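# Push utility cart through door into yellow bay

## Task

Move the utility cart through the self-closing door into the other room and park it in the yellow bay, with all four of its wheels fully inside the taped outline and none resting on the tape. The case of copy paper must finish in the cart's top tray without any part overhanging the tray's edges. The door must be closed at the end. One or both robots may be used, but neither may tip over or be left leaning.

## Robot and tools

Robots: r1 and r2 are identical Hello Robot Stretch 4 units. Each has an omni-wheel base, a lift on a vertical mast, and one telescoping arm that reaches forward, ending in a wrist (yaw, pitch, roll) and a two-finger gripper. The base rim lies within 0.23 m of the base origin. Each robot reports only in its own frames, so relative positions come only from images, lidar_m and wrist_depth_mm. Two robots pressing on each other ends the scene as a failure; once bases touch, even millimetres more of driving is a hard press. A shared command can differ in travel between the robots by about 3 cm per metre, which matters if both hold one load.

Frames: base frame has its origin on the floor under the base centre, x forward, y left, z up, in metres. hand_pose is in this frame (a point between open fingertips, approximate). base_odometry is in the odometry frame (the base frame at scene start), counts wheel turns only, heading in rad, left positive, -3.142 to 3.142. If turned_by_wheels and turned_by_imu disagree by over about 0.1 rad across one move, the base likely slipped or hit something. base_tilt is in degrees, forward and right positive, with a few degrees of fixed error.

move: arguments r1 and r2 (each optional; an omitted robot gets no new command), cameras (list of names or "all"; [] for none), and blocking, which must always be false (otherwise refused). Per robot: base and/or joints, plus optional speeds, pace, contact_limits; or end_of_arm alone with the value "enable_torque" to revive limp wrist or gripper motors.
- base is a relative offset from where the base last reported itself: translate_m (forward +, -2 to 2 m), strafe_m (left +, -2 to 2 m), rotate_rad (counter-clockwise +, -3.2 to 3.2 rad). translate_m and strafe_m may be combined into one straight diagonal drive; rotate_rad goes alone.
- joints are absolute targets by name: lift_m 0 to 1.2 m; arm_m 0 to 0.55 m extension; wrist_yaw_rad -1.134 to 4.276 (0 ahead, left +, 3.14 stowed back); wrist_pitch_rad -1.117 to 4.259 (0 level, 1.57 pointing down); wrist_roll_rad -1.117 to 4.259 (clockwise + seen from behind); gripper_m -0.038 to 0.141, the fingertip gap in metres (reading may be off by 0.015). Targets past a range are clipped and reported; other bad values refuse the call.
- pace: "slow", "default", "fast", "max". Base tops 0.1/0.3/0.4/0.6 m/s and 1/2/3/4 rad/s; lift 0.15/0.3/0.4/0.5 m/s; arm 0.1/0.4/0.6/0.7 m/s. A raised lift slows the base. speeds sets a per-joint top speed (not gripper_m).
- contact_limits, 0 to 1 (default 0.5), only for arm_m, lift_m, translate_m, strafe_m, rotate_rad, placed next to that same command. A base limit persists until the next action with base. For 1 to 2 kg carried, keep lift_m's limit at 0.15 to 0.3 or above.
The call returns in about 0.5 s while motion continues. A new move overrides only the named joints/base of named robots.

wait: seconds 0 to 10, cameras as in move; returns early when a commanded robot comes to rest. wait(0) shows an "earlier move" line.
stop: brakes all running motions on both robots; cameras optional.
zoom_image: camera (one name) and region [x0, y0, x1, y1] in pixels from the top-left, at most 504 by 504, only for cameras in the newest images.
finished_scene: scene = current scene number; irreversible; the goal must hold afterward without the robots.

Results: per-robot state, and images listed in the "pictures" line order (frames may lag the state slightly). "as last shown" marks robots not commanded; their status lines say "not commanded". The "move" line gives "done" or the worst status per robot. Status words: done (wheels turned fully, even if slipping), moving, off_target, contact_stop (blocked part goes slack), time_out (moves cut off after 14 s), limit_stop_at_own_body, limit_stop_at_tilt (lean over 6 degrees; lift, arm and wheels go slack), torque_fault. An uncommanded stop, or a refused call, cancels the reply's remaining move, wait and finished_scene calls. on_its_own reports slack, held ("held at" = target) or off parts. lidar_m: 12 distances, 30-degree sectors, first straight ahead then counter-clockwise (4th left, 7th behind, 10th right); "-" is nothing seen or closer than 0.25 m; sees 0.15 m up to robot height. wrist_depth_mm: 7x7 grid of depths, 100 to 2000 mm. motor_effort in percent (peak in brackets); servo_current in mA.

Gripping: close to more than 0.015 below the object's width (about 0.06 below resists tugs); behind a bar or handle use -0.02 or lower. A rise in gripper servo_current indicates a real grip.

Avoid: more than 1 kg held with arm_m above 0.2 while driving or turning, especially fast (tipping); hard steady pushes with a high gripper; gripper over the base with low lift; tilting the wrist up combined with roll or right yaw; drops, slams and releasing moving items. Thinking time lets the simulation run on.

Each tool is called after "Emit:" by a JSON object that holds its "fn" and its "kwargs".

## Session

Emit:
{"fn": "move", "kwargs": {}}

Scene clock: 0.00 s.
r1.base_odometry: x=+0.000 y=+0.000 heading=+0.000
r1.turned_by_wheels: +0.000
r1.turned_by_imu: +0.000
r1.base_tilt: forward=-1.6 right=+1.3
r1.lidar_m: 1.92 2.25 3.81 1.93 0.97 0.84 0.83 0.93 0.77 0.76 0.93 1.59
r1.base_status: not commanded
r1.joint_positions: lift_m=+0.127 arm_m=+0.000 wrist_yaw_rad=+3.089 wrist_pitch_rad=+0.002 wrist_roll_rad=+0.000 gripper_m=+0.056
r1.joint_status: not commanded
r1.measured_speeds: all 0
r1.motor_effort: lift_m=+20 arm_m=-4 wheel_0=+0 wheel_1=+1 wheel_2=+1
r1.servo_current: wrist_yaw_rad=39 wrist_pitch_rad=46 wrist_roll_rad=65 gripper_m=39
r1.hand_pose: x=-0.1125 y=+0.1024 z=+0.3046 quat_wxyz=(+0.026, -0.001, +0.000, +1.000) (m; r1's base frame)
r1.wrist_depth_mm: 137 138 - - - - - / 113 139 - - - - - / 117 140 224 - - - - / 137 161 - - - - - / - - - - - - - / - - 191 - 187 - - / 842 759 750 788 788 732 768
r2.base_odometry: x=+0.000 y=+0.000 heading=+0.000
r2.turned_by_wheels: +0.000
r2.turned_by_imu: +0.000
r2.base_tilt: forward=-0.6 right=+0.1
r2.lidar_m: 2.02 1.45 1.40 1.49 2.01 2.22 2.34 3.17 1.60 3.62 2.59 2.46
r2.base_status: not commanded
r2.joint_positions: lift_m=+0.295 arm_m=+0.000 wrist_yaw_rad=+3.133 wrist_pitch_rad=+0.002 wrist_roll_rad=+0.000 gripper_m=+0.056
r2.joint_status: not commanded
r2.measured_speeds: all 0
r2.motor_effort: lift_m=+18 arm_m=-4 wheel_0=+0 wheel_1=-1 wheel_2=+0
r2.servo_current: wrist_yaw_rad=46 wrist_pitch_rad=39 wrist_roll_rad=46 gripper_m=59
r2.hand_pose: x=-0.1167 y=+0.0898 z=+0.4727 quat_wxyz=(+0.004, -0.001, +0.000, +1.000) (m; r2's base frame)
r2.wrist_depth_mm: - 140 - - - - - / - 126 150 - - - - / - 130 185 - - - - / 144 143 272 - - - - / 229 - - - - - - / 226 1576 196 1576 190 1618 1464 / 226 1060 1138 - - 1025 1060
pictures: r1_head_camera, r1_head_left_camera, r1_head_right_camera, r1_wrist_camera, r2_head_camera, r2_head_left_camera, r2_head_right_camera, r2_wrist_camera
Images, in order (width x height): r1_head_camera 420x560, r1_head_left_camera 420x672, r1_head_right_camera 420x672, r1_wrist_camera 616x392, r2_head_camera 420x560, r2_head_left_camera 420x672, r2_head_right_camera 420x672, r2_wrist_camera 616x392.

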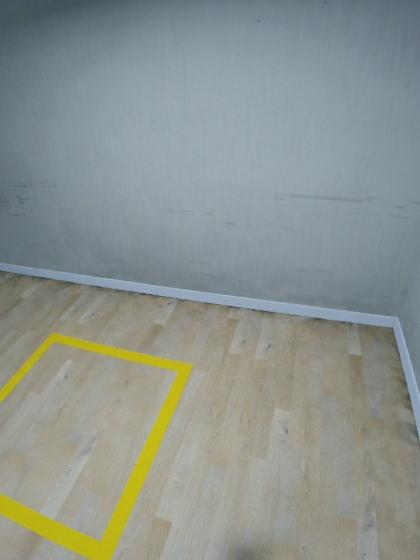

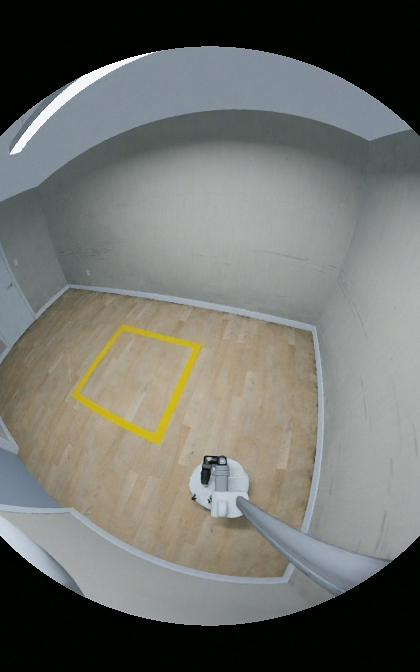

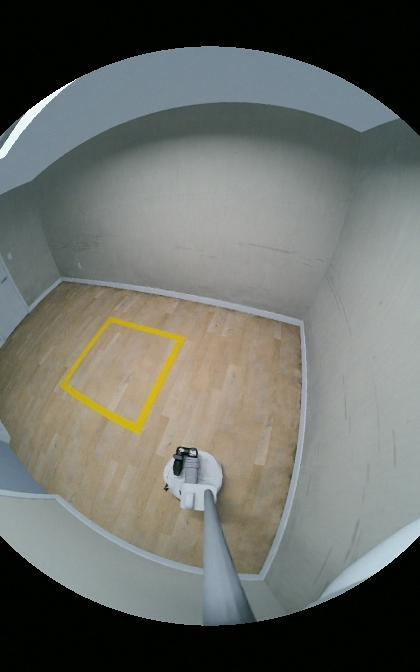

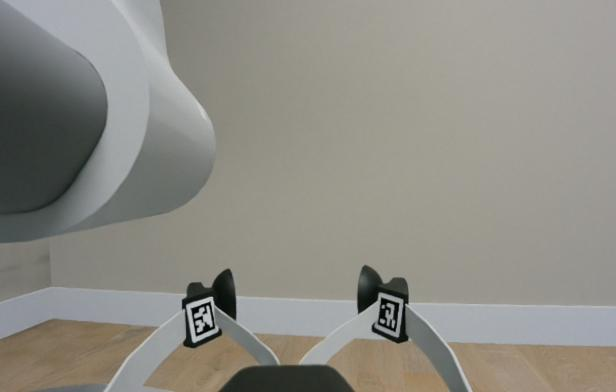

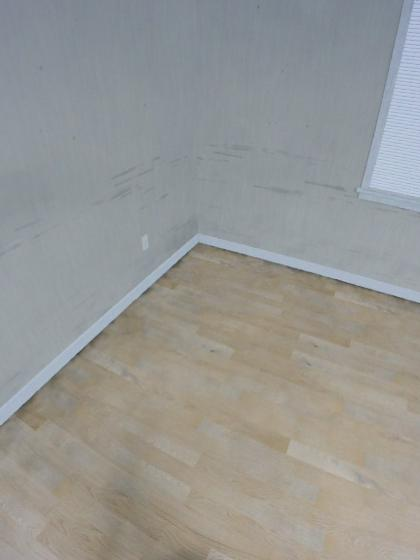

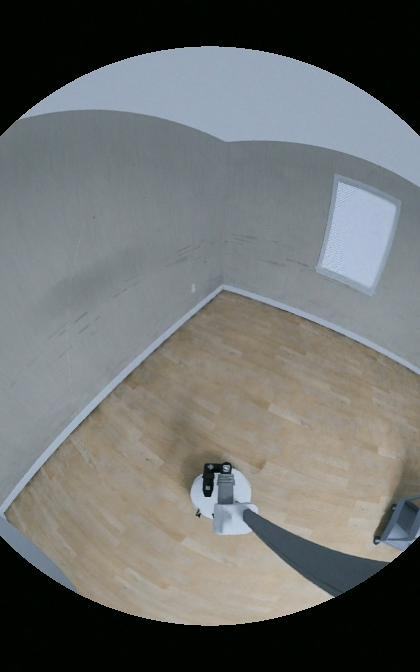

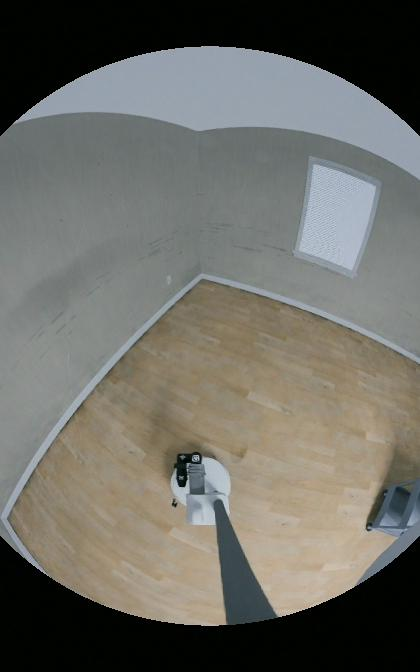

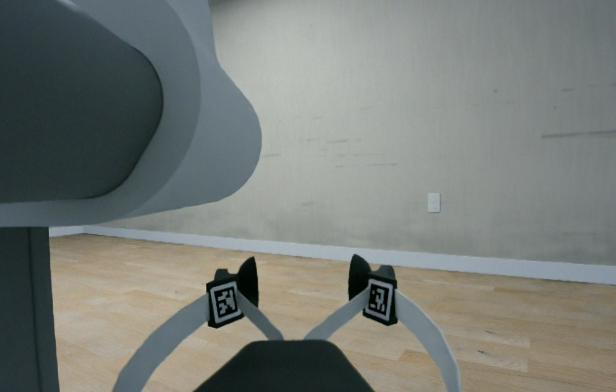

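Emit:
{"fn": "move", "kwargs": {"blocking": false, "cameras": [], "r1": {"base":{"rotate_rad":1.3}}, "r2": {"base":{"rotate_rad":-1.4}}}}

Emit:
{"fn": "wait", "kwargs": {"seconds": 2.5, "cameras": ["r1_head_camera","r1_head_left_camera","r2_head_camera","r2_head_left_camera","r2_head_right_camera"]}}

Scene clock: 4.30 s.
move: r1 moving; r2 moving
r1.base_odometry: x=+0.000 y=+0.000 heading=+0.252
r1.turned_by_wheels: +0.252
r1.turned_by_imu: +0.252
r1.base_tilt: forward=-1.6 right=+1.2
r1.lidar_m: 1.98 2.71 3.66 1.25 0.89 0.80 0.87 0.80 0.77 0.82 1.11 1.92
r1.base_status: rotate_rad moving
r1.joint_positions: lift_m=+0.127 arm_m=+0.000 wrist_yaw_rad=+3.089 wrist_pitch_rad=+0.002 wrist_roll_rad=+0.000 gripper_m=+0.056
r1.joint_status: not commanded
r1.measured_speeds: translate_m=-0.001 strafe_m=-0.001 rotate_rad=+0.980 lift_m=+0.000 arm_m=+0.000 wrist_yaw_rad=+0.000 wrist_pitch_rad=+0.000 wrist_roll_rad=+0.000
r1.motor_effort: lift_m=+20(20) arm_m=-4(4) wheel_0=-8(9) wheel_1=-6(9) wheel_2=-7(7)
r1.servo_current: wrist_yaw_rad=59(59) wrist_pitch_rad=39(46) wrist_roll_rad=46(59) gripper_m=39(39)
r1.hand_pose: x=-0.1125 y=+0.1024 z=+0.3046 quat_wxyz=(+0.026, -0.001, +0.000, +1.000) (m; r1's base frame)
r1.wrist_depth_mm: 136 138 - - - - - / 113 139 - - - - - / 114 140 226 - - - - / 137 160 - - - - - / - - - - - - - / - 1060 190 - 187 - - / 778 750 750 798 750 699 732
r2.base_odometry: x=+0.000 y=+0.000 heading=-0.252
r2.turned_by_wheels: -0.252
r2.turned_by_imu: -0.244
r2.base_tilt: forward=-0.7 right=+0.1
r2.lidar_m: 2.52 1.62 1.40 1.40 1.67 2.23 2.24 2.64 1.59 1.63 2.93 2.49
r2.base_status: rotate_rad moving
r2.joint_positions: lift_m=+0.295 arm_m=+0.000 wrist_yaw_rad=+3.133 wrist_pitch_rad=+0.002 wrist_roll_rad=+0.000 gripper_m=+0.056
r2.joint_status: not commanded
r2.measured_speeds: translate_m=+0.000 strafe_m=+0.000 rotate_rad=-0.974 lift_m=+0.000 arm_m=+0.000 wrist_yaw_rad=+0.000 wrist_pitch_rad=+0.000 wrist_roll_rad=+0.000
r2.motor_effort: lift_m=+18(18) arm_m=-4(4) wheel_0=+8(9) wheel_1=+8(10) wheel_2=+9(11)
r2.servo_current: wrist_yaw_rad=33(52) wrist_pitch_rad=39(46) wrist_roll_rad=52(52) gripper_m=39(59)
r2.hand_pose: x=-0.1167 y=+0.0898 z=+0.4727 quat_wxyz=(+0.004, -0.001, +0.000, +1.000) (m; r2's base frame)
r2.wrist_depth_mm: - 141 - - - - - / - 127 150 - - - - / - 130 184 - - - - / 144 143 272 - - - - / 229 - - - - - - / 227 1576 196 1576 190 1661 1464 / 226 1060 1138 - - 1060 1060
pictures: none
No camera images: "cameras" was empty.

Scene clock: 5.70 s.
earlier move: r1 done; r2 moving
r1.base_odometry: x=+0.000 y=+0.000 heading=+1.300
r1.turned_by_wheels: +1.048
r1.turned_by_imu: +1.053
r1.base_tilt: forward=-1.6 right=+1.3
r1.lidar_m: 3.79 1.23 0.89 0.83 0.88 0.82 0.77 0.81 1.10 1.93 2.00 2.67
r1.base_status: done
r1.joint_positions: lift_m=+0.127 arm_m=+0.000 wrist_yaw_rad=+3.089 wrist_pitch_rad=+0.002 wrist_roll_rad=+0.000 gripper_m=+0.056
r1.joint_status: not commanded
r1.measured_speeds: all 0
r1.motor_effort: lift_m=+20(20) arm_m=-4(4) wheel_0=-4(10) wheel_1=-1(9) wheel_2=-1(8)
r1.servo_current: wrist_yaw_rad=52(65) wrist_pitch_rad=46(52) wrist_roll_rad=59(65) gripper_m=39(46)
r1.hand_pose: x=-0.1125 y=+0.1024 z=+0.3046 quat_wxyz=(+0.026, -0.001, +0.000, +1.000) (m; r1's base frame)
r1.wrist_depth_mm: 136 138 - - - - - / 113 139 - - - - - / 118 140 229 - - - - / 137 162 - - - - - / - - - - - - - / - - 191 - 187 - - / 788 707 750 143 778 768 809
r2.base_odometry: x=+0.000 y=+0.000 heading=-1.399
r2.turned_by_wheels: -1.148
r2.turned_by_imu: -1.117
r2.base_tilt: forward=-0.6 right=+0.0
r2.lidar_m: 3.07 2.50 2.49 1.73 1.44 1.41 1.58 2.22 2.23 2.50 2.04 1.60
r2.base_status: rotate_rad moving
r2.joint_positions: lift_m=+0.295 arm_m=+0.000 wrist_yaw_rad=+3.133 wrist_pitch_rad=+0.002 wrist_roll_rad=+0.000 gripper_m=+0.056
r2.joint_status: not commanded
r2.measured_speeds: all 0
r2.motor_effort: lift_m=+18(18) arm_m=-4(4) wheel_0=+2(11) wheel_1=+3(11) wheel_2=+4(11)
r2.servo_current: wrist_yaw_rad=39(59) wrist_pitch_rad=46(46) wrist_roll_rad=39(52) gripper_m=46(59)
r2.hand_pose: x=-0.1167 y=+0.0898 z=+0.4727 quat_wxyz=(+0.004, -0.001, +0.000, +1.000) (m; r2's base frame)
r2.wrist_depth_mm: - 140 - - - - - / - 126 151 - - - - / - 129 185 - - - - / 144 143 264 - - - - / 229 - - - - - - / 227 1576 196 1464 190 - - / 226 1078 1138 - - 1042 1008
wait: 1.40 of 2.5 s (r1 has come to rest)
pictures: r1_head_camera, r1_head_left_camera, r2_head_camera, r2_head_left_camera, r2_head_right_camera
Images, in order (width x height): r1_head_camera 420x560, r1_head_left_camera 420x672, r2_head_camera 420x560, r2_head_left_camera 420x672, r2_head_right_camera 420x672.

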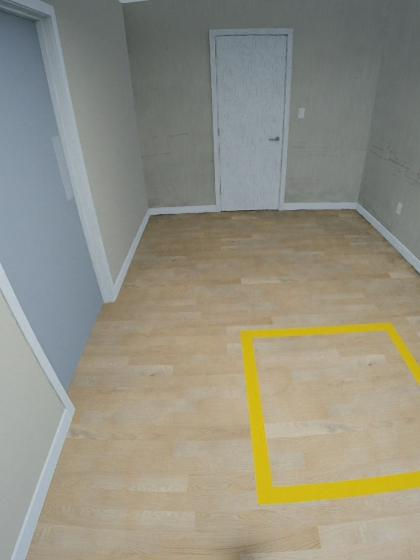

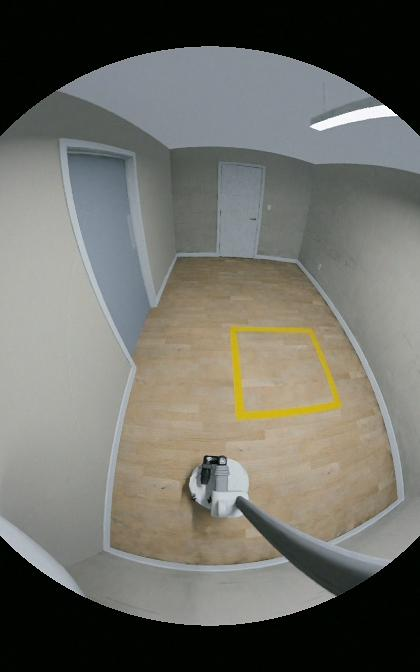

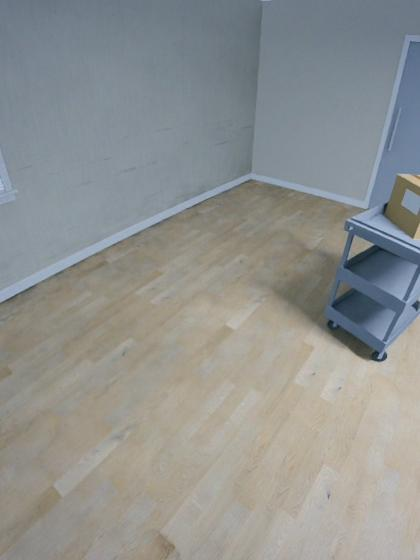

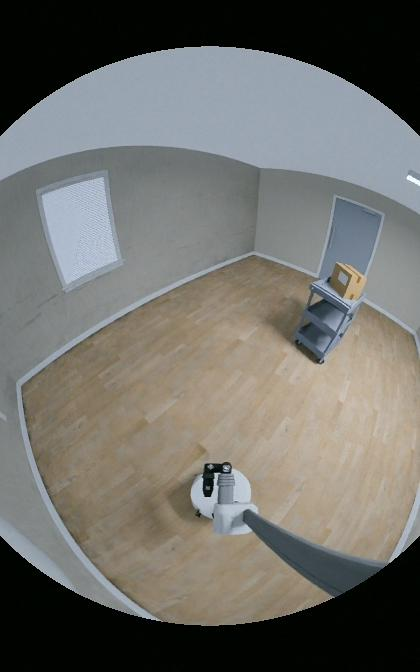

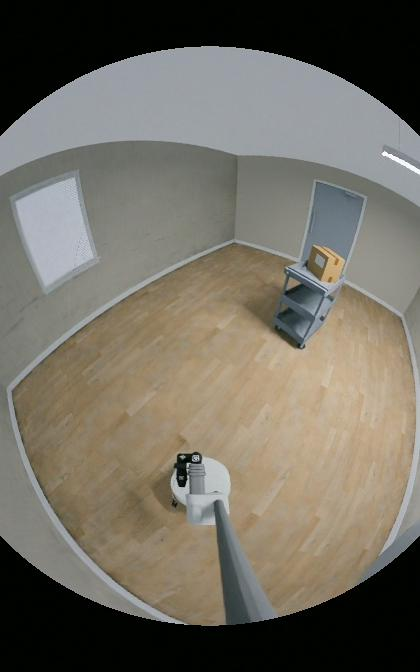

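Emit:
{"fn": "move", "kwargs": {"blocking": false, "cameras": [], "r2": {"base":{"rotate_rad":-0.45}}, "r1": {"base":{"rotate_rad":0.45}}}}

Emit:
{"fn": "wait", "kwargs": {"seconds": 2, "cameras": ["r1_head_camera","r2_head_camera"]}}

Emit:
{"fn": "zoom_image", "kwargs": {"camera": "r2_head_camera", "region": [80, 100, 380, 400]}}

Emit:
{"fn": "zoom_image", "kwargs": {"camera": "r1_head_camera", "region": [0, 0, 300, 300]}}

Scene clock: 11.90 s.
earlier move: r2 done
move: r1 moving; r2 moving
r1.base_odometry: x=+0.000 y=+0.000 heading=+1.551
r1.turned_by_wheels: +0.251
r1.turned_by_imu: +0.252
r1.base_tilt: forward=-1.6 right=+1.3
r1.lidar_m: 2.04 1.02 0.83 0.84 0.91 0.78 0.78 0.91 1.54 1.94 2.18 3.63
r1.base_status: rotate_rad moving
r1.joint_positions: lift_m=+0.127 arm_m=+0.000 wrist_yaw_rad=+3.089 wrist_pitch_rad=+0.002 wrist_roll_rad=+0.000 gripper_m=+0.056
r1.joint_status: not commanded
r1.measured_speeds: translate_m=+0.000 strafe_m=+0.000 rotate_rad=+0.933 lift_m=+0.000 arm_m=+0.000 wrist_yaw_rad=+0.000 wrist_pitch_rad=+0.000 wrist_roll_rad=+0.000
r1.motor_effort: lift_m=+20(20) arm_m=-4(4) wheel_0=-5(9) wheel_1=-8(8) wheel_2=-6(7)
r1.servo_current: wrist_yaw_rad=46(52) wrist_pitch_rad=46(46) wrist_roll_rad=59(65) gripper_m=39(46)
r1.hand_pose: x=-0.1125 y=+0.1024 z=+0.3046 quat_wxyz=(+0.026, -0.001, +0.000, +1.000) (m; r1's base frame)
r1.wrist_depth_mm: 136 138 - - - - - / 114 139 - - - - - / 117 139 229 - - - - / 137 162 - - - - - / - - - - - - - / - - 190 - 187 - - / 842 750 750 143 759 741 768
r2.base_odometry: x=+0.000 y=+0.000 heading=-1.650
r2.turned_by_wheels: -0.251
r2.turned_by_imu: -0.243
r2.base_tilt: forward=-0.6 right=+0.1
r2.lidar_m: 1.76 2.68 2.49 2.19 1.53 1.40 1.47 1.87 2.23 2.28 2.97 1.65
r2.base_status: rotate_rad moving
r2.joint_positions: lift_m=+0.295 arm_m=+0.000 wrist_yaw_rad=+3.133 wrist_pitch_rad=+0.002 wrist_roll_rad=+0.000 gripper_m=+0.056
r2.joint_status: not commanded
r2.measured_speeds: translate_m=-0.001 strafe_m=+0.000 rotate_rad=-0.939 lift_m=+0.000 arm_m=+0.000 wrist_yaw_rad=+0.000 wrist_pitch_rad=+0.000 wrist_roll_rad=+0.000
r2.motor_effort: lift_m=+18(18) arm_m=-4(4) wheel_0=+9(11) wheel_1=+8(10) wheel_2=+9(12)
r2.servo_current: wrist_yaw_rad=46(59) wrist_pitch_rad=39(46) wrist_roll_rad=52(59) gripper_m=46(52)
r2.hand_pose: x=-0.1167 y=+0.0898 z=+0.4727 quat_wxyz=(+0.004, -0.001, +0.000, +1.000) (m; r2's base frame)
r2.wrist_depth_mm: - 141 - - - - - / - 126 141 - - - - / - 129 185 - - - - / 144 144 226 - - - - / 229 - - - - - - / 228 1618 196 1336 190 - - / 226 1060 1160 - - 1042 1060
pictures: none
No camera images: "cameras" was empty.

Scene clock: 12.63 s.
earlier move: r1 done; r2 done
r1.base_odometry: x=+0.000 y=+0.000 heading=+1.749
r1.turned_by_wheels: +0.198
r1.turned_by_imu: +0.200
r1.base_tilt: forward=-1.6 right=+1.3
r1.lidar_m: 1.37 0.91 0.84 0.84 0.84 0.78 0.77 1.01 1.95 1.97 2.51 3.91
r1.base_status: done
r1.joint_positions: lift_m=+0.127 arm_m=+0.000 wrist_yaw_rad=+3.089 wrist_pitch_rad=+0.002 wrist_roll_rad=+0.000 gripper_m=+0.056
r1.joint_status: not commanded
r1.measured_speeds: all 0
r1.motor_effort: lift_m=+20(20) arm_m=-4(4) wheel_0=-3(9) wheel_1=-1(8) wheel_2=-1(7)
r1.servo_current: wrist_yaw_rad=59(65) wrist_pitch_rad=46(52) wrist_roll_rad=46(65) gripper_m=39(46)
r1.hand_pose: x=-0.1125 y=+0.1024 z=+0.3046 quat_wxyz=(+0.026, -0.001, +0.000, +1.000) (m; r1's base frame)
r1.wrist_depth_mm: 136 139 - - - - - / 113 139 - - - - - / 118 140 229 - - - - / 137 161 - - - - - / - - - - - - - / 1060 1008 190 - 187 - - / 842 750 759 153 759 131 -
r2.base_odometry: x=+0.000 y=+0.000 heading=-1.848
r2.turned_by_wheels: -0.198
r2.turned_by_imu: -0.193
r2.base_tilt: forward=-0.7 right=+0.1
r2.lidar_m: 1.62 2.95 2.51 2.47 1.67 1.39 1.41 1.64 2.23 2.25 2.59 1.60
r2.base_status: done
r2.joint_positions: lift_m=+0.295 arm_m=+0.000 wrist_yaw_rad=+3.133 wrist_pitch_rad=+0.002 wrist_roll_rad=+0.000 gripper_m=+0.056
r2.joint_status: not commanded
r2.measured_speeds: all 0
r2.motor_effort: lift_m=+18(18) arm_m=-4(4) wheel_0=+3(11) wheel_1=+4(10) wheel_2=+4(12)
r2.servo_current: wrist_yaw_rad=46(59) wrist_pitch_rad=39(46) wrist_roll_rad=52(59) gripper_m=46(52)
r2.hand_pose: x=-0.1167 y=+0.0898 z=+0.4727 quat_wxyz=(+0.004, -0.001, +0.000, +1.000) (m; r2's base frame)
r2.wrist_depth_mm: - 140 - - - - - / - 126 141 - - - - / - 130 184 - - - - / 144 144 206 - - - - / 220 - - - - - - / 227 1537 193 1308 190 - - / 226 1060 1160 - - 1025 1078
wait: 0.73 of 2 s (r1 and r2 have come to rest)
pictures: r1_head_camera, r2_head_camera
Images, in order (width x height): r1_head_camera 420x560, r2_head_camera 420x560.

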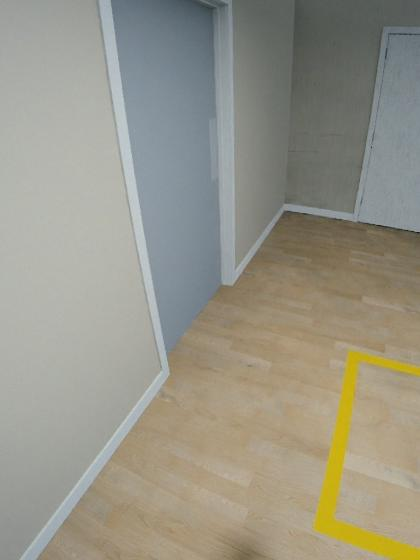

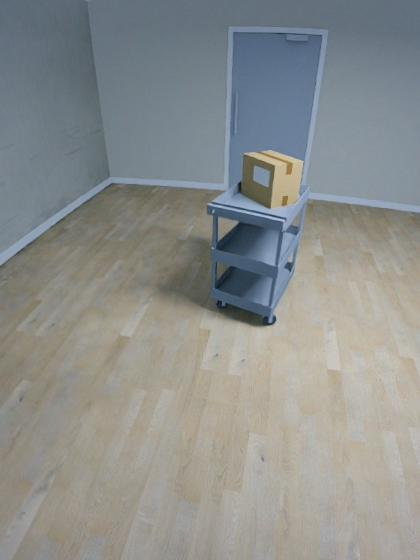

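Scaled by 1.680 from the camera's 420x560 image, which has a finer 1200x1600 frame.

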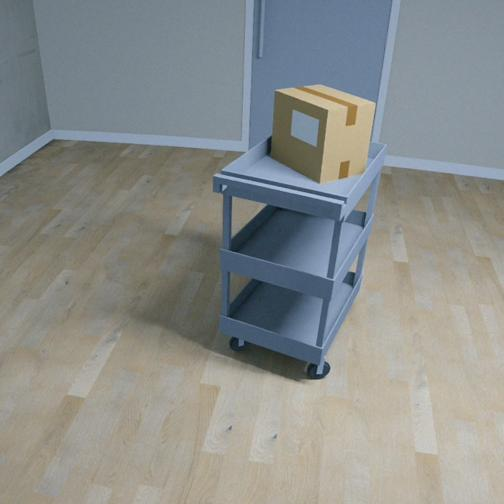

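Scaled by 1.680 from the camera's 420x560 image, which has a finer 600x800 frame.

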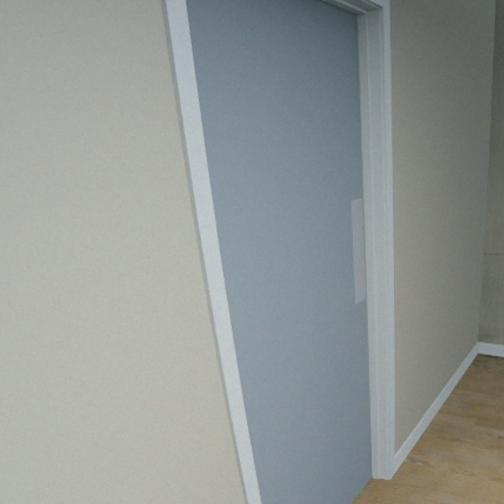

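Emit:
{"fn": "move", "kwargs": {"blocking": false, "cameras": [], "r2": {"base":{"translate_m":0.6}}, "r1": {"base":{"translate_m":0.6}}}}

Emit:
{"fn": "wait", "kwargs": {"seconds": 5, "cameras": []}}

Emit:
{"fn": "move", "kwargs": {"blocking": false, "cameras": [], "r1": {"base":{"rotate_rad":1.0}}}}

Emit:
{"fn": "wait", "kwargs": {"seconds": 3, "cameras": ["r1_head_camera","r1_head_left_camera","r2_head_camera"]}}

Emit:
{"fn": "zoom_image", "kwargs": {"camera": "r2_head_camera", "region": [60, 0, 400, 500]}}

Scene clock: 47.10 s.
move: r1 moving; r2 moving
r1.base_odometry: x=-0.005 y=+0.031 heading=+1.749
r1.turned_by_wheels: +0.000
r1.turned_by_imu: +0.000
r1.base_tilt: forward=-1.6 right=+1.3
r1.lidar_m: 1.48 0.90 0.84 0.85 0.88 0.80 0.80 1.07 1.95 1.99 2.55 3.88
r1.base_status: translate_m moving
r1.joint_positions: lift_m=+0.127 arm_m=+0.000 wrist_yaw_rad=+3.089 wrist_pitch_rad=+0.002 wrist_roll_rad=+0.000 gripper_m=+0.056
r1.joint_status: not commanded
r1.measured_speeds: translate_m=+0.122 strafe_m=+0.000 rotate_rad=+0.000 lift_m=+0.000 arm_m=+0.000 wrist_yaw_rad=+0.000 wrist_pitch_rad=+0.000 wrist_roll_rad=+0.000
r1.motor_effort: lift_m=+20(20) arm_m=-4(4) wheel_0=+5(7) wheel_1=+3(6) wheel_2=-7(10)
r1.servo_current: wrist_yaw_rad=39(52) wrist_pitch_rad=52(52) wrist_roll_rad=59(59) gripper_m=52(52)
r1.hand_pose: x=-0.1125 y=+0.1024 z=+0.3046 quat_wxyz=(+0.026, -0.001, +0.000, +1.000) (m; r1's base frame)
r1.wrist_depth_mm: 136 138 - - - - - / 113 139 - - - - - / 117 140 225 - - - - / 137 163 - - - - - / - - - - - - - / 1098 1098 190 - 187 - - / 842 750 750 798 741 699 -
r2.base_odometry: x=-0.009 y=-0.030 heading=-1.848
r2.turned_by_wheels: +0.000
r2.turned_by_imu: +0.001
r2.base_tilt: forward=-0.7 right=+0.1
r2.lidar_m: 1.56 2.95 2.47 2.48 1.68 1.45 1.43 1.67 2.22 2.21 2.62 1.59
r2.base_status: translate_m moving
r2.joint_positions: lift_m=+0.295 arm_m=+0.000 wrist_yaw_rad=+3.133 wrist_pitch_rad=+0.002 wrist_roll_rad=+0.000 gripper_m=+0.056
r2.joint_status: not commanded
r2.measured_speeds: translate_m=+0.121 strafe_m=-0.001 rotate_rad=+0.002 lift_m=+0.000 arm_m=+0.000 wrist_yaw_rad=+0.000 wrist_pitch_rad=+0.000 wrist_roll_rad=+0.000
r2.motor_effort: lift_m=+18(18) arm_m=-4(4) wheel_0=+4(10) wheel_1=+7(8) wheel_2=-11(12)
r2.servo_current: wrist_yaw_rad=52(59) wrist_pitch_rad=39(46) wrist_roll_rad=46(52) gripper_m=46(52)
r2.hand_pose: x=-0.1167 y=+0.0898 z=+0.4727 quat_wxyz=(+0.004, -0.001, +0.000, +1.000) (m; r2's base frame)
r2.wrist_depth_mm: - 141 - - - - - / - 126 141 - - - - / - 130 184 - - - - / 143 143 216 - - - - / 220 - - - - - - / 226 1537 195 1308 190 - - / 237 1060 1160 - - 1025 1078
pictures: none
No camera images: "cameras" was empty.

Scene clock: 50.10 s.
earlier move: r1 done; r2 done
r1.base_odometry: x=-0.106 y=+0.590 heading=+1.749
r1.turned_by_wheels: +0.000
r1.turned_by_imu: +0.000
r1.base_tilt: forward=-1.6 right=+1.3
r1.lidar_m: 1.13 0.64 0.58 0.61 0.78 1.32 1.35 1.76 2.19 2.23 2.84 3.39
r1.base_status: done
r1.joint_positions: lift_m=+0.127 arm_m=+0.000 wrist_yaw_rad=+3.089 wrist_pitch_rad=+0.002 wrist_roll_rad=+0.000 gripper_m=+0.056
r1.joint_status: not commanded
r1.measured_speeds: all 0
r1.motor_effort: lift_m=+20(20) arm_m=-4(4) wheel_0=+2(9) wheel_1=+2(9) wheel_2=+1(10)
r1.servo_current: wrist_yaw_rad=46(65) wrist_pitch_rad=39(52) wrist_roll_rad=52(78) gripper_m=46(52)
r1.hand_pose: x=-0.1125 y=+0.1024 z=+0.3046 quat_wxyz=(+0.026, -0.001, +0.000, +1.000) (m; r1's base frame)
r1.wrist_depth_mm: 136 138 - - - - - / 113 139 - - - - - / 118 139 229 - - - - / 137 162 - - - - - / 1661 - - - - - - / 1182 1205 194 1182 187 1138 1060 / 854 750 750 809 798 788 831
r2.base_odometry: x=-0.164 y=-0.577 heading=-1.848
r2.turned_by_wheels: +0.000
r2.turned_by_imu: +0.001
r2.base_tilt: forward=-0.6 right=+0.1
r2.lidar_m: 1.08 2.75 2.33 2.31 2.33 2.00 1.99 2.33 2.38 2.38 2.79 1.05
r2.base_status: done
r2.joint_positions: lift_m=+0.295 arm_m=+0.000 wrist_yaw_rad=+3.133 wrist_pitch_rad=+0.002 wrist_roll_rad=+0.000 gripper_m=+0.056
r2.joint_status: not commanded
r2.measured_speeds: all 0
r2.motor_effort: lift_m=+18(18) arm_m=-4(4) wheel_0=+2(11) wheel_1=+4(8) wheel_2=-3(14)
r2.servo_current: wrist_yaw_rad=39(59) wrist_pitch_rad=39(46) wrist_roll_rad=39(65) gripper_m=46(59)
r2.hand_pose: x=-0.1167 y=+0.0898 z=+0.4727 quat_wxyz=(+0.004, -0.001, +0.000, +1.000) (m; r2's base frame)
r2.wrist_depth_mm: - 141 - - - - - / - 127 150 - - - - / - 129 185 - - - - / 144 144 265 - - - - / 230 - - - - - - / 227 1576 195 1576 190 1618 1430 / 226 1060 1138 - - 1042 1060
wait: 3.00 of 5 s (r1 and r2 have come to rest)
pictures: none
No camera images: "cameras" was empty.

Scene clock: 50.60 s.
move: r1 moving
r1.base_odometry: x=-0.106 y=+0.590 heading=+2.001
r1.turned_by_wheels: +0.252
r1.turned_by_imu: +0.252
r1.base_tilt: forward=-1.6 right=+1.2
r1.lidar_m: 0.77 0.61 0.58 0.66 1.04 1.32 1.44 2.19 2.19 2.40 3.40 1.65
r1.base_status: rotate_rad moving
r1.joint_positions: lift_m=+0.127 arm_m=+0.000 wrist_yaw_rad=+3.089 wrist_pitch_rad=+0.002 wrist_roll_rad=+0.000 gripper_m=+0.056
r1.joint_status: not commanded
r1.measured_speeds: translate_m=+0.000 strafe_m=+0.000 rotate_rad=+0.971 lift_m=+0.000 arm_m=+0.000 wrist_yaw_rad=+0.000 wrist_pitch_rad=+0.000 wrist_roll_rad=+0.000
r1.motor_effort: lift_m=+20(20) arm_m=-4(4) wheel_0=-9(9) wheel_1=-8(9) wheel_2=-7(7)
r1.servo_current: wrist_yaw_rad=39(65) wrist_pitch_rad=39(46) wrist_roll_rad=65(65) gripper_m=39(46)
r1.hand_pose: x=-0.1125 y=+0.1024 z=+0.3046 quat_wxyz=(+0.026, -0.001, +0.000, +1.000) (m; r1's base frame)
r1.wrist_depth_mm: 136 138 - - - - - / 114 139 - - - - - / 118 140 228 - - - - / 137 161 - - - - - / 1921 - 1921 - - - - / 1182 1229 193 1182 187 1138 1025 / 842 750 759 798 798 768 809
r2: as last shown
r2.turned_by_imu: +0.000
r2.base_tilt: forward=-0.7 right=+0.1
r2.lidar_m: 1.08 2.77 2.35 2.34 2.31 2.00 1.98 2.30 2.38 2.36 2.78 1.05
r2.motor_effort: lift_m=+18(18) arm_m=-4(4) wheel_0=+2(3) wheel_1=+4(4) wheel_2=-3(4)
r2.servo_current: wrist_yaw_rad=46(52) wrist_pitch_rad=46(46) wrist_roll_rad=46(52) gripper_m=46(52)
r2.wrist_depth_mm: - 141 - - - - - / - 127 151 - - - - / - 130 185 - - - - / 144 144 263 - - - - / 229 - - - - - - / 227 1576 196 1537 190 1661 1397 / 225 1060 1138 - - 1042 1060
pictures: none
No camera images: "cameras" was empty.

Scene clock: 51.80 s.
earlier move: r1 done
r1.base_odometry: x=-0.106 y=+0.590 heading=+2.749
r1.turned_by_wheels: +0.748
r1.turned_by_imu: +0.752
r1.base_tilt: forward=-1.6 right=+1.3
r1.lidar_m: 0.60 0.60 0.77 1.30 1.33 1.69 2.18 2.20 2.72 3.41 1.21 0.67
r1.base_status: done
r1.joint_positions: lift_m=+0.127 arm_m=+0.000 wrist_yaw_rad=+3.089 wrist_pitch_rad=+0.002 wrist_roll_rad=+0.000 gripper_m=+0.056
r1.joint_status: not commanded
r1.measured_speeds: all 0
r1.motor_effort: lift_m=+20(20) arm_m=-4(4) wheel_0=-3(9) wheel_1=-2(9) wheel_2=-2(8)
r1.servo_current: wrist_yaw_rad=46(72) wrist_pitch_rad=46(52) wrist_roll_rad=46(65) gripper_m=39(52)
r1.hand_pose: x=-0.1125 y=+0.1024 z=+0.3046 quat_wxyz=(+0.026, -0.001, +0.000, +1.000) (m; r1's base frame)
r1.wrist_depth_mm: 136 138 - - - - - / 113 139 - - - - - / 118 139 273 - - - - / 137 162 - - - - - / 1863 - - - - 1863 - / 1160 1182 193 1205 187 1138 1138 / 854 741 759 798 798 788 820
r2.base_odometry: x=-0.164 y=-0.577 heading=-1.848
r2.turned_by_wheels: +0.000
r2.turned_by_imu: +0.000
r2.base_tilt: forward=-0.7 right=+0.1
r2.lidar_m: 1.10 2.75 2.32 2.33 2.33 1.99 2.00 2.31 2.36 2.38 2.78 1.04
r2.base_status: not commanded
r2.joint_positions: lift_m=+0.295 arm_m=+0.000 wrist_yaw_rad=+3.133 wrist_pitch_rad=+0.002 wrist_roll_rad=+0.000 gripper_m=+0.056
r2.joint_status: not commanded
r2.measured_speeds: all 0
r2.motor_effort: lift_m=+18(18) arm_m=-3(4) wheel_0=+2(3) wheel_1=+4(4) wheel_2=-3(4)
r2.servo_current: wrist_yaw_rad=46(59) wrist_pitch_rad=46(46) wrist_roll_rad=52(59) gripper_m=52(52)
r2.hand_pose: x=-0.1167 y=+0.0898 z=+0.4727 quat_wxyz=(+0.004, -0.001, +0.000, +1.000) (m; r2's base frame)
r2.wrist_depth_mm: - 141 - - - - - / - 127 151 - - - - / - 130 185 - - - - / 144 144 264 - - - - / 229 - - - - - - / 227 1576 196 1537 190 1618 1430 / 225 1060 1138 - - 1042 1060
wait: 1.20 of 3 s (r1 has come to rest)
pictures: r1_head_camera, r1_head_left_camera, r2_head_camera
Images, in order (width x height): r1_head_camera 420x560, r1_head_left_camera 420x672, r2_head_camera 420x560.

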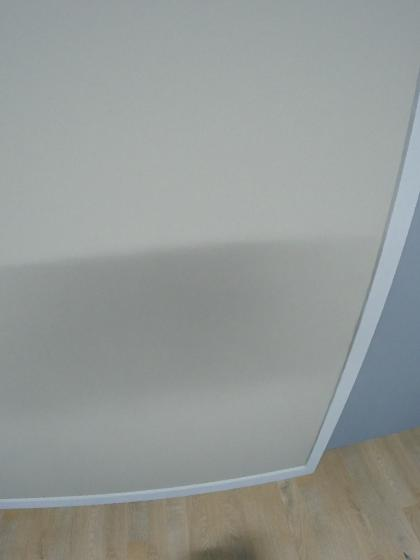

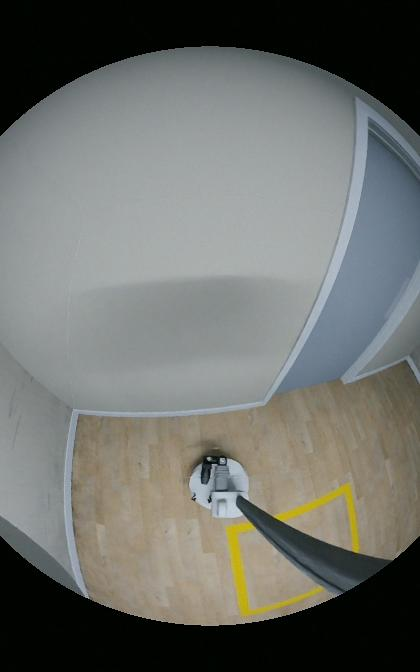

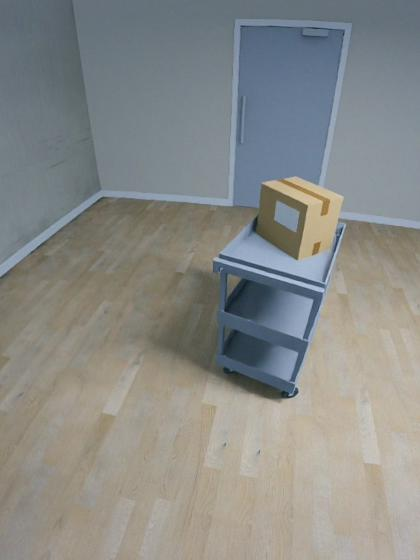

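Scaled by 1.008 from the camera's 420x560 image, which has a finer 1200x1600 frame.

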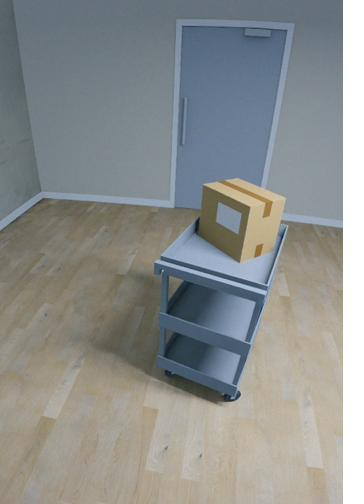

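Emit:
{"fn": "move", "kwargs": {"blocking": false, "cameras": [], "r2": {"base":{"translate_m":0.25},"joints":{"lift_m":0.9}}, "r1": {"base":{"rotate_rad":0.19}}}}

Emit:
{"fn": "wait", "kwargs": {"seconds": 1.5, "cameras": []}}

Emit:
{"fn": "wait", "kwargs": {"seconds": 4, "cameras": []}}

Emit:
{"fn": "move", "kwargs": {"blocking": false, "cameras": [], "r2": {"base":{"rotate_rad":-0.4}}, "r1": {"base":{"strafe_m":-0.85}}}}

Emit:
{"fn": "wait", "kwargs": {"seconds": 2, "cameras": []}}

Emit:
{"fn": "wait", "kwargs": {"seconds": 5, "cameras": ["r1_head_camera","r1_head_left_camera","r2_head_camera","r2_head_left_camera"]}}

Scene clock: 86.80 s.
move: r1 moving; r2 moving
r1.base_odometry: x=-0.106 y=+0.590 heading=+2.926
r1.turned_by_wheels: +0.177
r1.turned_by_imu: +0.178
r1.base_tilt: forward=-1.6 right=+1.3
r1.lidar_m: 0.58 0.64 0.88 1.31 1.39 1.94 2.17 2.30 3.17 2.28 0.98 0.62
r1.base_status: rotate_rad moving
r1.joint_positions: lift_m=+0.127 arm_m=+0.000 wrist_yaw_rad=+3.089 wrist_pitch_rad=+0.002 wrist_roll_rad=+0.000 gripper_m=+0.056
r1.joint_status: not commanded
r1.measured_speeds: translate_m=-0.001 strafe_m=+0.000 rotate_rad=+0.262 lift_m=+0.000 arm_m=+0.000 wrist_yaw_rad=+0.000 wrist_pitch_rad=+0.000 wrist_roll_rad=+0.000
r1.motor_effort: lift_m=+20(20) arm_m=-4(4) wheel_0=-2(7) wheel_1=-1(9) wheel_2=-1(7)
r1.servo_current: wrist_yaw_rad=59(59) wrist_pitch_rad=39(52) wrist_roll_rad=52(72) gripper_m=39(46)
r1.hand_pose: x=-0.1125 y=+0.1024 z=+0.3046 quat_wxyz=(+0.026, -0.001, +0.000, +1.000) (m; r1's base frame)
r1.wrist_depth_mm: 136 139 - - - - - / 113 139 - - - - - / 118 140 272 - - - - / 137 162 - - - - - / 1921 - - - - - - / 1182 1205 194 1182 187 1138 1160 / 854 750 707 788 798 778 820
r2.base_odometry: x=-0.173 y=-0.607 heading=-1.848
r2.turned_by_wheels: +0.000
r2.turned_by_imu: +0.001
r2.base_tilt: forward=-0.7 right=+0.1
r2.lidar_m: 1.06 2.75 2.34 2.36 2.34 2.01 2.01 2.33 2.39 2.39 2.80 0.99
r2.base_status: translate_m moving
r2.joint_positions: lift_m=+0.333 arm_m=+0.000 wrist_yaw_rad=+3.133 wrist_pitch_rad=+0.002 wrist_roll_rad=+0.000 gripper_m=+0.056
r2.joint_status: lift_m moving
r2.measured_speeds: translate_m=+0.121 strafe_m=-0.001 rotate_rad=+0.000 lift_m=+0.146 arm_m=+0.000 wrist_yaw_rad=+0.000 wrist_pitch_rad=+0.000 wrist_roll_rad=+0.000
r2.motor_effort: lift_m=+23(25) arm_m=-4(4) wheel_0=+4(10) wheel_1=+8(8) wheel_2=-12(13)
r2.servo_current: wrist_yaw_rad=59(59) wrist_pitch_rad=46(46) wrist_roll_rad=39(65) gripper_m=52(52)
r2.hand_pose: x=-0.1167 y=+0.0898 z=+0.5103 quat_wxyz=(+0.004, -0.001, +0.000, +1.000) (m; r2's base frame)
r2.wrist_depth_mm: - 140 - - - - - / - 126 150 - - - - / - 130 183 - - - - / 144 143 272 - - - - / 229 - - - - - - / 227 1661 196 1618 190 1576 1537 / 225 1138 1229 - - 1118 1118
pictures: none
No camera images: "cameras" was empty.

Scene clock: 87.20 s.
earlier move: r1 done; r2 moving
r1.base_odometry: x=-0.106 y=+0.591 heading=+2.939
r1.turned_by_wheels: +0.013
r1.turned_by_imu: +0.013
r1.base_tilt: forward=-1.6 right=+1.3
r1.lidar_m: 0.59 0.64 0.90 1.32 1.40 1.96 2.15 2.30 3.20 2.20 0.98 0.63
r1.base_status: done
r1.joint_positions: lift_m=+0.127 arm_m=+0.000 wrist_yaw_rad=+3.089 wrist_pitch_rad=+0.002 wrist_roll_rad=+0.000 gripper_m=+0.056
r1.joint_status: not commanded
r1.measured_speeds: all 0
r1.motor_effort: lift_m=+20(20) arm_m=-4(4) wheel_0=-2(7) wheel_1=-1(9) wheel_2=-1(7)
r1.servo_current: wrist_yaw_rad=46(59) wrist_pitch_rad=39(52) wrist_roll_rad=52(72) gripper_m=33(46)
r1.hand_pose: x=-0.1125 y=+0.1024 z=+0.3046 quat_wxyz=(+0.026, -0.001, +0.000, +1.000) (m; r1's base frame)
r1.wrist_depth_mm: 136 139 - - - - - / 114 139 - - - - - / 118 140 272 - - - - / 137 162 - - - - - / 1921 - - - - - - / 1205 1182 193 1160 187 1160 1160 / 842 759 707 809 788 778 809
r2.base_odometry: x=-0.192 y=-0.675 heading=-1.848
r2.turned_by_wheels: +0.000
r2.turned_by_imu: +0.000
r2.base_tilt: forward=-0.7 right=+0.1
r2.lidar_m: 1.01 2.69 2.30 2.31 2.40 2.08 2.09 2.45 2.42 2.42 2.79 0.96
r2.base_status: translate_m moving
r2.joint_positions: lift_m=+0.417 arm_m=+0.000 wrist_yaw_rad=+3.133 wrist_pitch_rad=+0.002 wrist_roll_rad=+0.000 gripper_m=+0.056
r2.joint_status: lift_m moving
r2.measured_speeds: translate_m=+0.223 strafe_m=+0.001 rotate_rad=+0.005 lift_m=+0.266 arm_m=+0.000 wrist_yaw_rad=+0.000 wrist_pitch_rad=+0.000 wrist_roll_rad=+0.000
r2.motor_effort: lift_m=+22(27) arm_m=-4(4) wheel_0=+5(11) wheel_1=+8(8) wheel_2=-13(14)
r2.servo_current: wrist_yaw_rad=52(59) wrist_pitch_rad=39(46) wrist_roll_rad=39(65) gripper_m=46(52)
r2.hand_pose: x=-0.1167 y=+0.0898 z=+0.5948 quat_wxyz=(+0.004, -0.001, +0.000, +1.000) (m; r2's base frame)
r2.wrist_depth_mm: - 141 - - - - - / - 126 149 - - - - / - 129 191 - - - - / 144 143 270 - - - - / 228 - - - - - - / 227 1863 196 1921 191 1808 1661 / 237 1281 1397 - - 1255 1255
wait: 0.40 of 1.5 s (r1 has come to rest)
pictures: none
No camera images: "cameras" was empty.

Scene clock: 89.60 s.
earlier move: r2 done
r1.base_odometry: x=-0.106 y=+0.591 heading=+2.939
r1.turned_by_wheels: +0.000
r1.turned_by_imu: +0.000
r1.base_tilt: forward=-1.6 right=+1.3
r1.lidar_m: 0.59 0.63 0.90 1.32 1.39 1.94 2.16 2.31 3.26 2.20 0.96 0.62
r1.base_status: done
r1.joint_positions: lift_m=+0.127 arm_m=+0.000 wrist_yaw_rad=+3.089 wrist_pitch_rad=+0.002 wrist_roll_rad=+0.000 gripper_m=+0.056
r1.joint_status: not commanded
r1.measured_speeds: all 0
r1.motor_effort: lift_m=+20(20) arm_m=-4(4) wheel_0=-2(7) wheel_1=-1(9) wheel_2=-1(7)
r1.servo_current: wrist_yaw_rad=52(65) wrist_pitch_rad=39(52) wrist_roll_rad=52(72) gripper_m=46(52)
r1.hand_pose: x=-0.1125 y=+0.1024 z=+0.3046 quat_wxyz=(+0.026, -0.001, +0.000, +1.000) (m; r1's base frame)
r1.wrist_depth_mm: 137 138 - - - - - / 114 139 - - - - - / 118 140 272 - - - - / 137 162 - - - - - / 1983 - - - - - - / 1160 1205 193 1205 187 1160 1118 / 842 750 715 788 798 778 809
r2.base_odometry: x=-0.233 y=-0.817 heading=-1.848
r2.turned_by_wheels: +0.000
r2.turned_by_imu: +0.000
r2.base_tilt: forward=-0.7 right=+0.1
r2.lidar_m: 0.85 2.68 2.29 2.27 2.60 2.23 2.25 2.62 2.44 2.41 2.83 0.81
r2.base_status: done
r2.joint_positions: lift_m=+0.900 arm_m=+0.000 wrist_yaw_rad=+3.133 wrist_pitch_rad=+0.002 wrist_roll_rad=+0.000 gripper_m=+0.056
r2.joint_status: all done
r2.measured_speeds: all 0
r2.motor_effort: lift_m=+21(27) arm_m=-4(4) wheel_0=+3(11) wheel_1=+1(9) wheel_2=-3(14)
r2.servo_current: wrist_yaw_rad=46(59) wrist_pitch_rad=39(46) wrist_roll_rad=52(65) gripper_m=52(59)
r2.hand_pose: x=-0.1167 y=+0.0898 z=+1.0775 quat_wxyz=(+0.004, -0.001, +0.000, +1.000) (m; r2's base frame)
r2.wrist_depth_mm: - 141 - - - - - / - 126 151 - - - - / - 130 184 - - - - / 144 143 273 - - - - / 229 - - - - - - / 227 - 196 - 191 - - / 226 - - - - - -
wait: 2.40 of 4 s (r2 has come to rest)
pictures: none
No camera images: "cameras" was empty.

Scene clock: 90.10 s.
move: r1 moving; r2 moving
r1.base_odometry: x=-0.099 y=+0.626 heading=+2.939
r1.turned_by_wheels: +0.000
r1.turned_by_imu: +0.000
r1.base_tilt: forward=-1.6 right=+1.2
r1.lidar_m: 0.58 0.63 0.90 1.36 1.43 2.02 2.17 2.32 3.22 2.20 0.95 0.62
r1.base_status: strafe_m moving
r1.joint_positions: lift_m=+0.127 arm_m=+0.000 wrist_yaw_rad=+3.089 wrist_pitch_rad=+0.002 wrist_roll_rad=+0.000 gripper_m=+0.056
r1.joint_status: not commanded
r1.measured_speeds: translate_m=-0.001 strafe_m=-0.141 rotate_rad=+0.005 lift_m=+0.000 arm_m=+0.000 wrist_yaw_rad=+0.000 wrist_pitch_rad=+0.000 wrist_roll_rad=+0.000
r1.motor_effort: lift_m=+20(20) arm_m=-4(4) wheel_0=+8(12) wheel_1=-11(11) wheel_2=+0(1)
r1.servo_current: wrist_yaw_rad=52(72) wrist_pitch_rad=39(46) wrist_roll_rad=39(52) gripper_m=39(46)
r1.hand_pose: x=-0.1125 y=+0.1024 z=+0.3046 quat_wxyz=(+0.026, -0.001, +0.000, +1.000) (m; r1's base frame)
r1.wrist_depth_mm: 136 138 - - - - - / 113 139 - - - - - / 118 140 273 - - - - / 137 162 - - - - - / 1921 - - - - - 1661 / 1160 1160 194 1182 187 1138 1138 / 854 741 707 798 788 778 820
r2.base_odometry: x=-0.233 y=-0.817 heading=-2.084
r2.turned_by_wheels: -0.236
r2.turned_by_imu: -0.229
r2.base_tilt: forward=-0.7 right=+0.0
r2.lidar_m: 0.83 3.22 2.39 2.27 2.38 2.31 2.23 2.32 2.53 2.44 2.55 0.82
r2.base_status: rotate_rad moving
r2.joint_positions: lift_m=+0.900 arm_m=+0.000 wrist_yaw_rad=+3.133 wrist_pitch_rad=+0.002 wrist_roll_rad=+0.000 gripper_m=+0.056
r2.joint_status: not commanded
r2.measured_speeds: translate_m=-0.001 strafe_m=+0.001 rotate_rad=-0.849 lift_m=+0.000 arm_m=+0.000 wrist_yaw_rad=+0.000 wrist_pitch_rad=+0.000 wrist_roll_rad=+0.000
r2.motor_effort: lift_m=+21(21) arm_m=-4(4) wheel_0=+5(11) wheel_1=+7(10) wheel_2=+8(10)
r2.servo_current: wrist_yaw_rad=46(59) wrist_pitch_rad=39(52) wrist_roll_rad=46(59) gripper_m=46(52)
r2.hand_pose: x=-0.1167 y=+0.0898 z=+1.0775 quat_wxyz=(+0.004, -0.001, +0.000, +1.000) (m; r2's base frame)
r2.wrist_depth_mm: - 141 - - - - - / - 127 150 - - - - / - 130 185 - - - - / 144 143 272 - - - - / 229 - - - - - - / 228 - 196 - 192 - - / 225 - - - - - -
pictures: none
No camera images: "cameras" was empty.

Scene clock: 90.80 s.
earlier move: r1 moving; r2 done
r1.base_odometry: x=-0.065 y=+0.791 heading=+2.939
r1.turned_by_wheels: +0.000
r1.turned_by_imu: -0.001
r1.base_tilt: forward=-1.6 right=+1.2
r1.lidar_m: 0.59 0.63 0.92 1.51 1.62 2.25 2.16 2.29 3.23 2.15 0.94 0.61
r1.base_status: strafe_m moving
r1.joint_positions: lift_m=+0.127 arm_m=+0.000 wrist_yaw_rad=+3.089 wrist_pitch_rad=+0.002 wrist_roll_rad=+0.000 gripper_m=+0.056
r1.joint_status: not commanded
r1.measured_speeds: translate_m=+0.001 strafe_m=-0.299 rotate_rad=-0.003 lift_m=+0.000 arm_m=+0.000 wrist_yaw_rad=+0.000 wrist_pitch_rad=+0.000 wrist_roll_rad=+0.000
r1.motor_effort: lift_m=+20(20) arm_m=-4(4) wheel_0=+8(12) wheel_1=-6(11) wheel_2=+1(2)
r1.servo_current: wrist_yaw_rad=39(72) wrist_pitch_rad=39(52) wrist_roll_rad=46(59) gripper_m=46(46)
r1.hand_pose: x=-0.1125 y=+0.1024 z=+0.3046 quat_wxyz=(+0.026, -0.001, +0.000, +1.000) (m; r1's base frame)
r1.wrist_depth_mm: 136 138 - - - - - / 113 139 - - - - - / 118 139 273 - - - - / 137 162 - - - - - / 1921 - - - - - 1863 / 1160 1182 193 1182 187 1160 1160 / 854 750 759 143 798 778 820
r2.base_odometry: x=-0.233 y=-0.817 heading=-2.247
r2.turned_by_wheels: -0.163
r2.turned_by_imu: -0.159
r2.base_tilt: forward=-0.7 right=+0.1
r2.lidar_m: 0.81 0.92 2.52 2.27 2.30 2.47 2.21 2.25 2.67 2.40 2.48 3.08
r2.base_status: done
r2.joint_positions: lift_m=+0.900 arm_m=+0.000 wrist_yaw_rad=+3.133 wrist_pitch_rad=+0.002 wrist_roll_rad=+0.000 gripper_m=+0.056
r2.joint_status: not commanded
r2.measured_speeds: all 0
r2.motor_effort: lift_m=+21(21) arm_m=-4(4) wheel_0=+4(11) wheel_1=+4(10) wheel_2=+4(10)
r2.servo_current: wrist_yaw_rad=39(59) wrist_pitch_rad=39(52) wrist_roll_rad=52(59) gripper_m=46(52)
r2.hand_pose: x=-0.1167 y=+0.0898 z=+1.0775 quat_wxyz=(+0.004, -0.001, +0.000, +1.000) (m; r2's base frame)
r2.wrist_depth_mm: - 141 - - - - - / - 126 151 - - - - / - 129 185 - - - - / 144 144 264 - - - - / 229 - - - - - - / 228 - 196 - 191 - - / 226 - - - - - -
wait: 0.70 of 2 s (r2 has come to rest)
pictures: none
No camera images: "cameras" was empty.

Scene clock: 93.77 s.
earlier move: r1 done
r1.base_odometry: x=+0.065 y=+1.423 heading=+2.939
r1.turned_by_wheels: +0.000
r1.turned_by_imu: -0.003
r1.base_tilt: forward=-1.6 right=+1.3
r1.lidar_m: 0.63 0.64 0.88 2.15 2.29 2.25 2.18 2.34 2.63 2.10 0.91 0.68
r1.base_status: done
r1.joint_positions: lift_m=+0.127 arm_m=+0.000 wrist_yaw_rad=+3.089 wrist_pitch_rad=+0.002 wrist_roll_rad=+0.000 gripper_m=+0.056
r1.joint_status: not commanded
r1.measured_speeds: all 0
r1.motor_effort: lift_m=+20(20) arm_m=-4(4) wheel_0=+3(12) wheel_1=+0(11) wheel_2=+1(3)
r1.servo_current: wrist_yaw_rad=65(72) wrist_pitch_rad=33(52) wrist_roll_rad=52(72) gripper_m=46(46)
r1.hand_pose: x=-0.1125 y=+0.1024 z=+0.3046 quat_wxyz=(+0.026, -0.001, +0.000, +1.000) (m; r1's base frame)
r1.wrist_depth_mm: 136 138 - - - - - / 113 139 - - - - - / 118 140 272 - - - - / 137 161 - - - - - / 1983 - - - - - - / 1182 1182 192 1182 188 1182 1229 / 854 164 768 798 798 788 768
r2.base_odometry: x=-0.233 y=-0.817 heading=-2.247
r2.turned_by_wheels: +0.000
r2.turned_by_imu: +0.000
r2.base_tilt: forward=-0.7 right=+0.1
r2.lidar_m: 0.81 0.91 2.52 2.26 2.29 2.47 2.23 2.25 2.66 2.43 2.49 3.09
r2.base_status: done
r2.joint_positions: lift_m=+0.900 arm_m=+0.000 wrist_yaw_rad=+3.133 wrist_pitch_rad=+0.002 wrist_roll_rad=+0.000 gripper_m=+0.056
r2.joint_status: not commanded
r2.measured_speeds: all 0
r2.motor_effort: lift_m=+21(21) arm_m=-4(4) wheel_0=+4(11) wheel_1=+4(10) wheel_2=+3(10)
r2.servo_current: wrist_yaw_rad=46(59) wrist_pitch_rad=46(52) wrist_roll_rad=46(65) gripper_m=46(59)
r2.hand_pose: x=-0.1167 y=+0.0898 z=+1.0775 quat_wxyz=(+0.004, -0.001, +0.000, +1.000) (m; r2's base frame)
r2.wrist_depth_mm: - 141 - - - - - / - 127 151 - - - - / - 129 185 - - - - / 144 144 265 - - - - / 229 - - - - - - / 227 - 196 - 191 - - / 226 - - - - - -
wait: 2.97 of 5 s (r1 has come to rest)
pictures: r1_head_camera, r1_head_left_camera, r2_head_camera, r2_head_left_camera
Images, in order (width x height): r1_head_camera 420x560, r1_head_left_camera 420x672, r2_head_camera 420x560, r2_head_left_camera 420x672.

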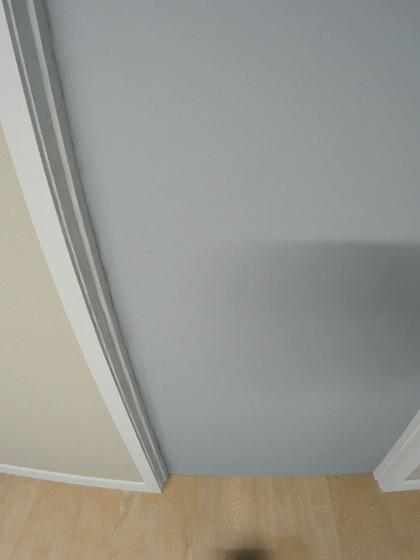

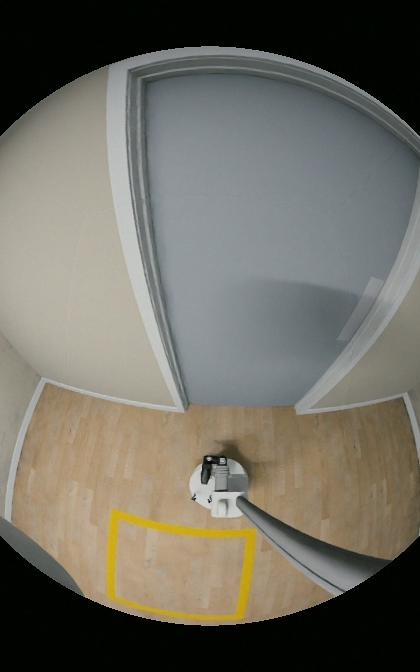

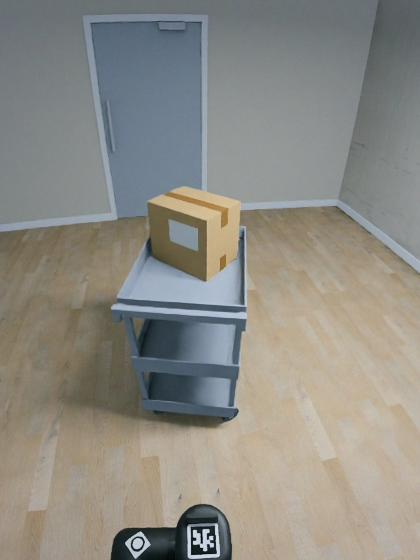

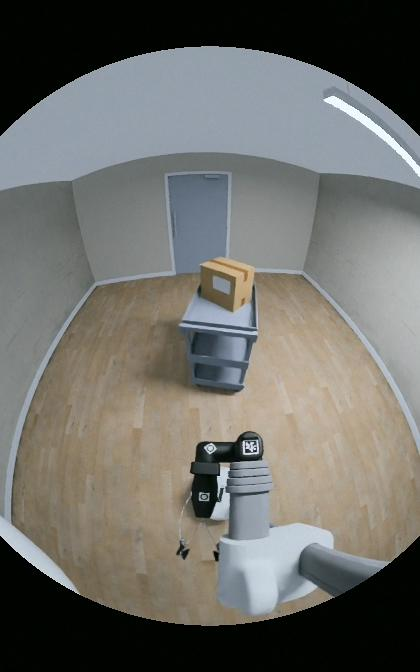

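Emit:
{"fn": "zoom_image", "kwargs": {"camera": "r2_head_camera", "region": [90, 160, 270, 440]}}

Emit:
{"fn": "zoom_image", "kwargs": {"camera": "r2_head_left_camera", "region": [160, 240, 280, 400]}}

Scaled by 1.800 from the camera's 420x560 image, which has a finer 1200x1600 frame.

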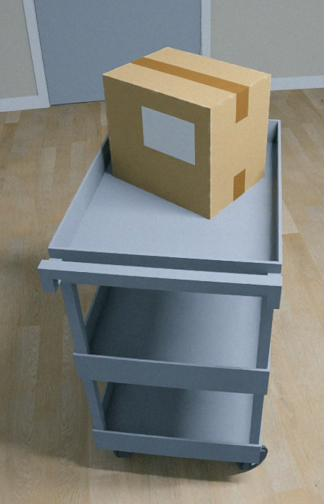

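Scaled by 3.150 from the camera's 420x672 image, which has a finer 600x960 frame.

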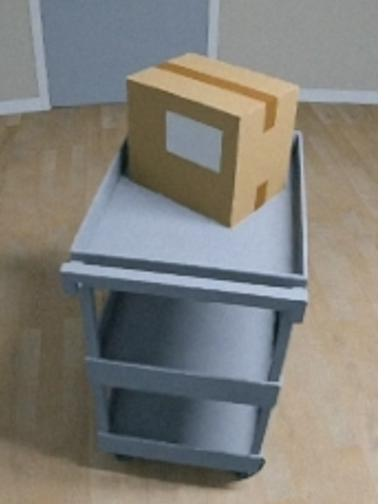

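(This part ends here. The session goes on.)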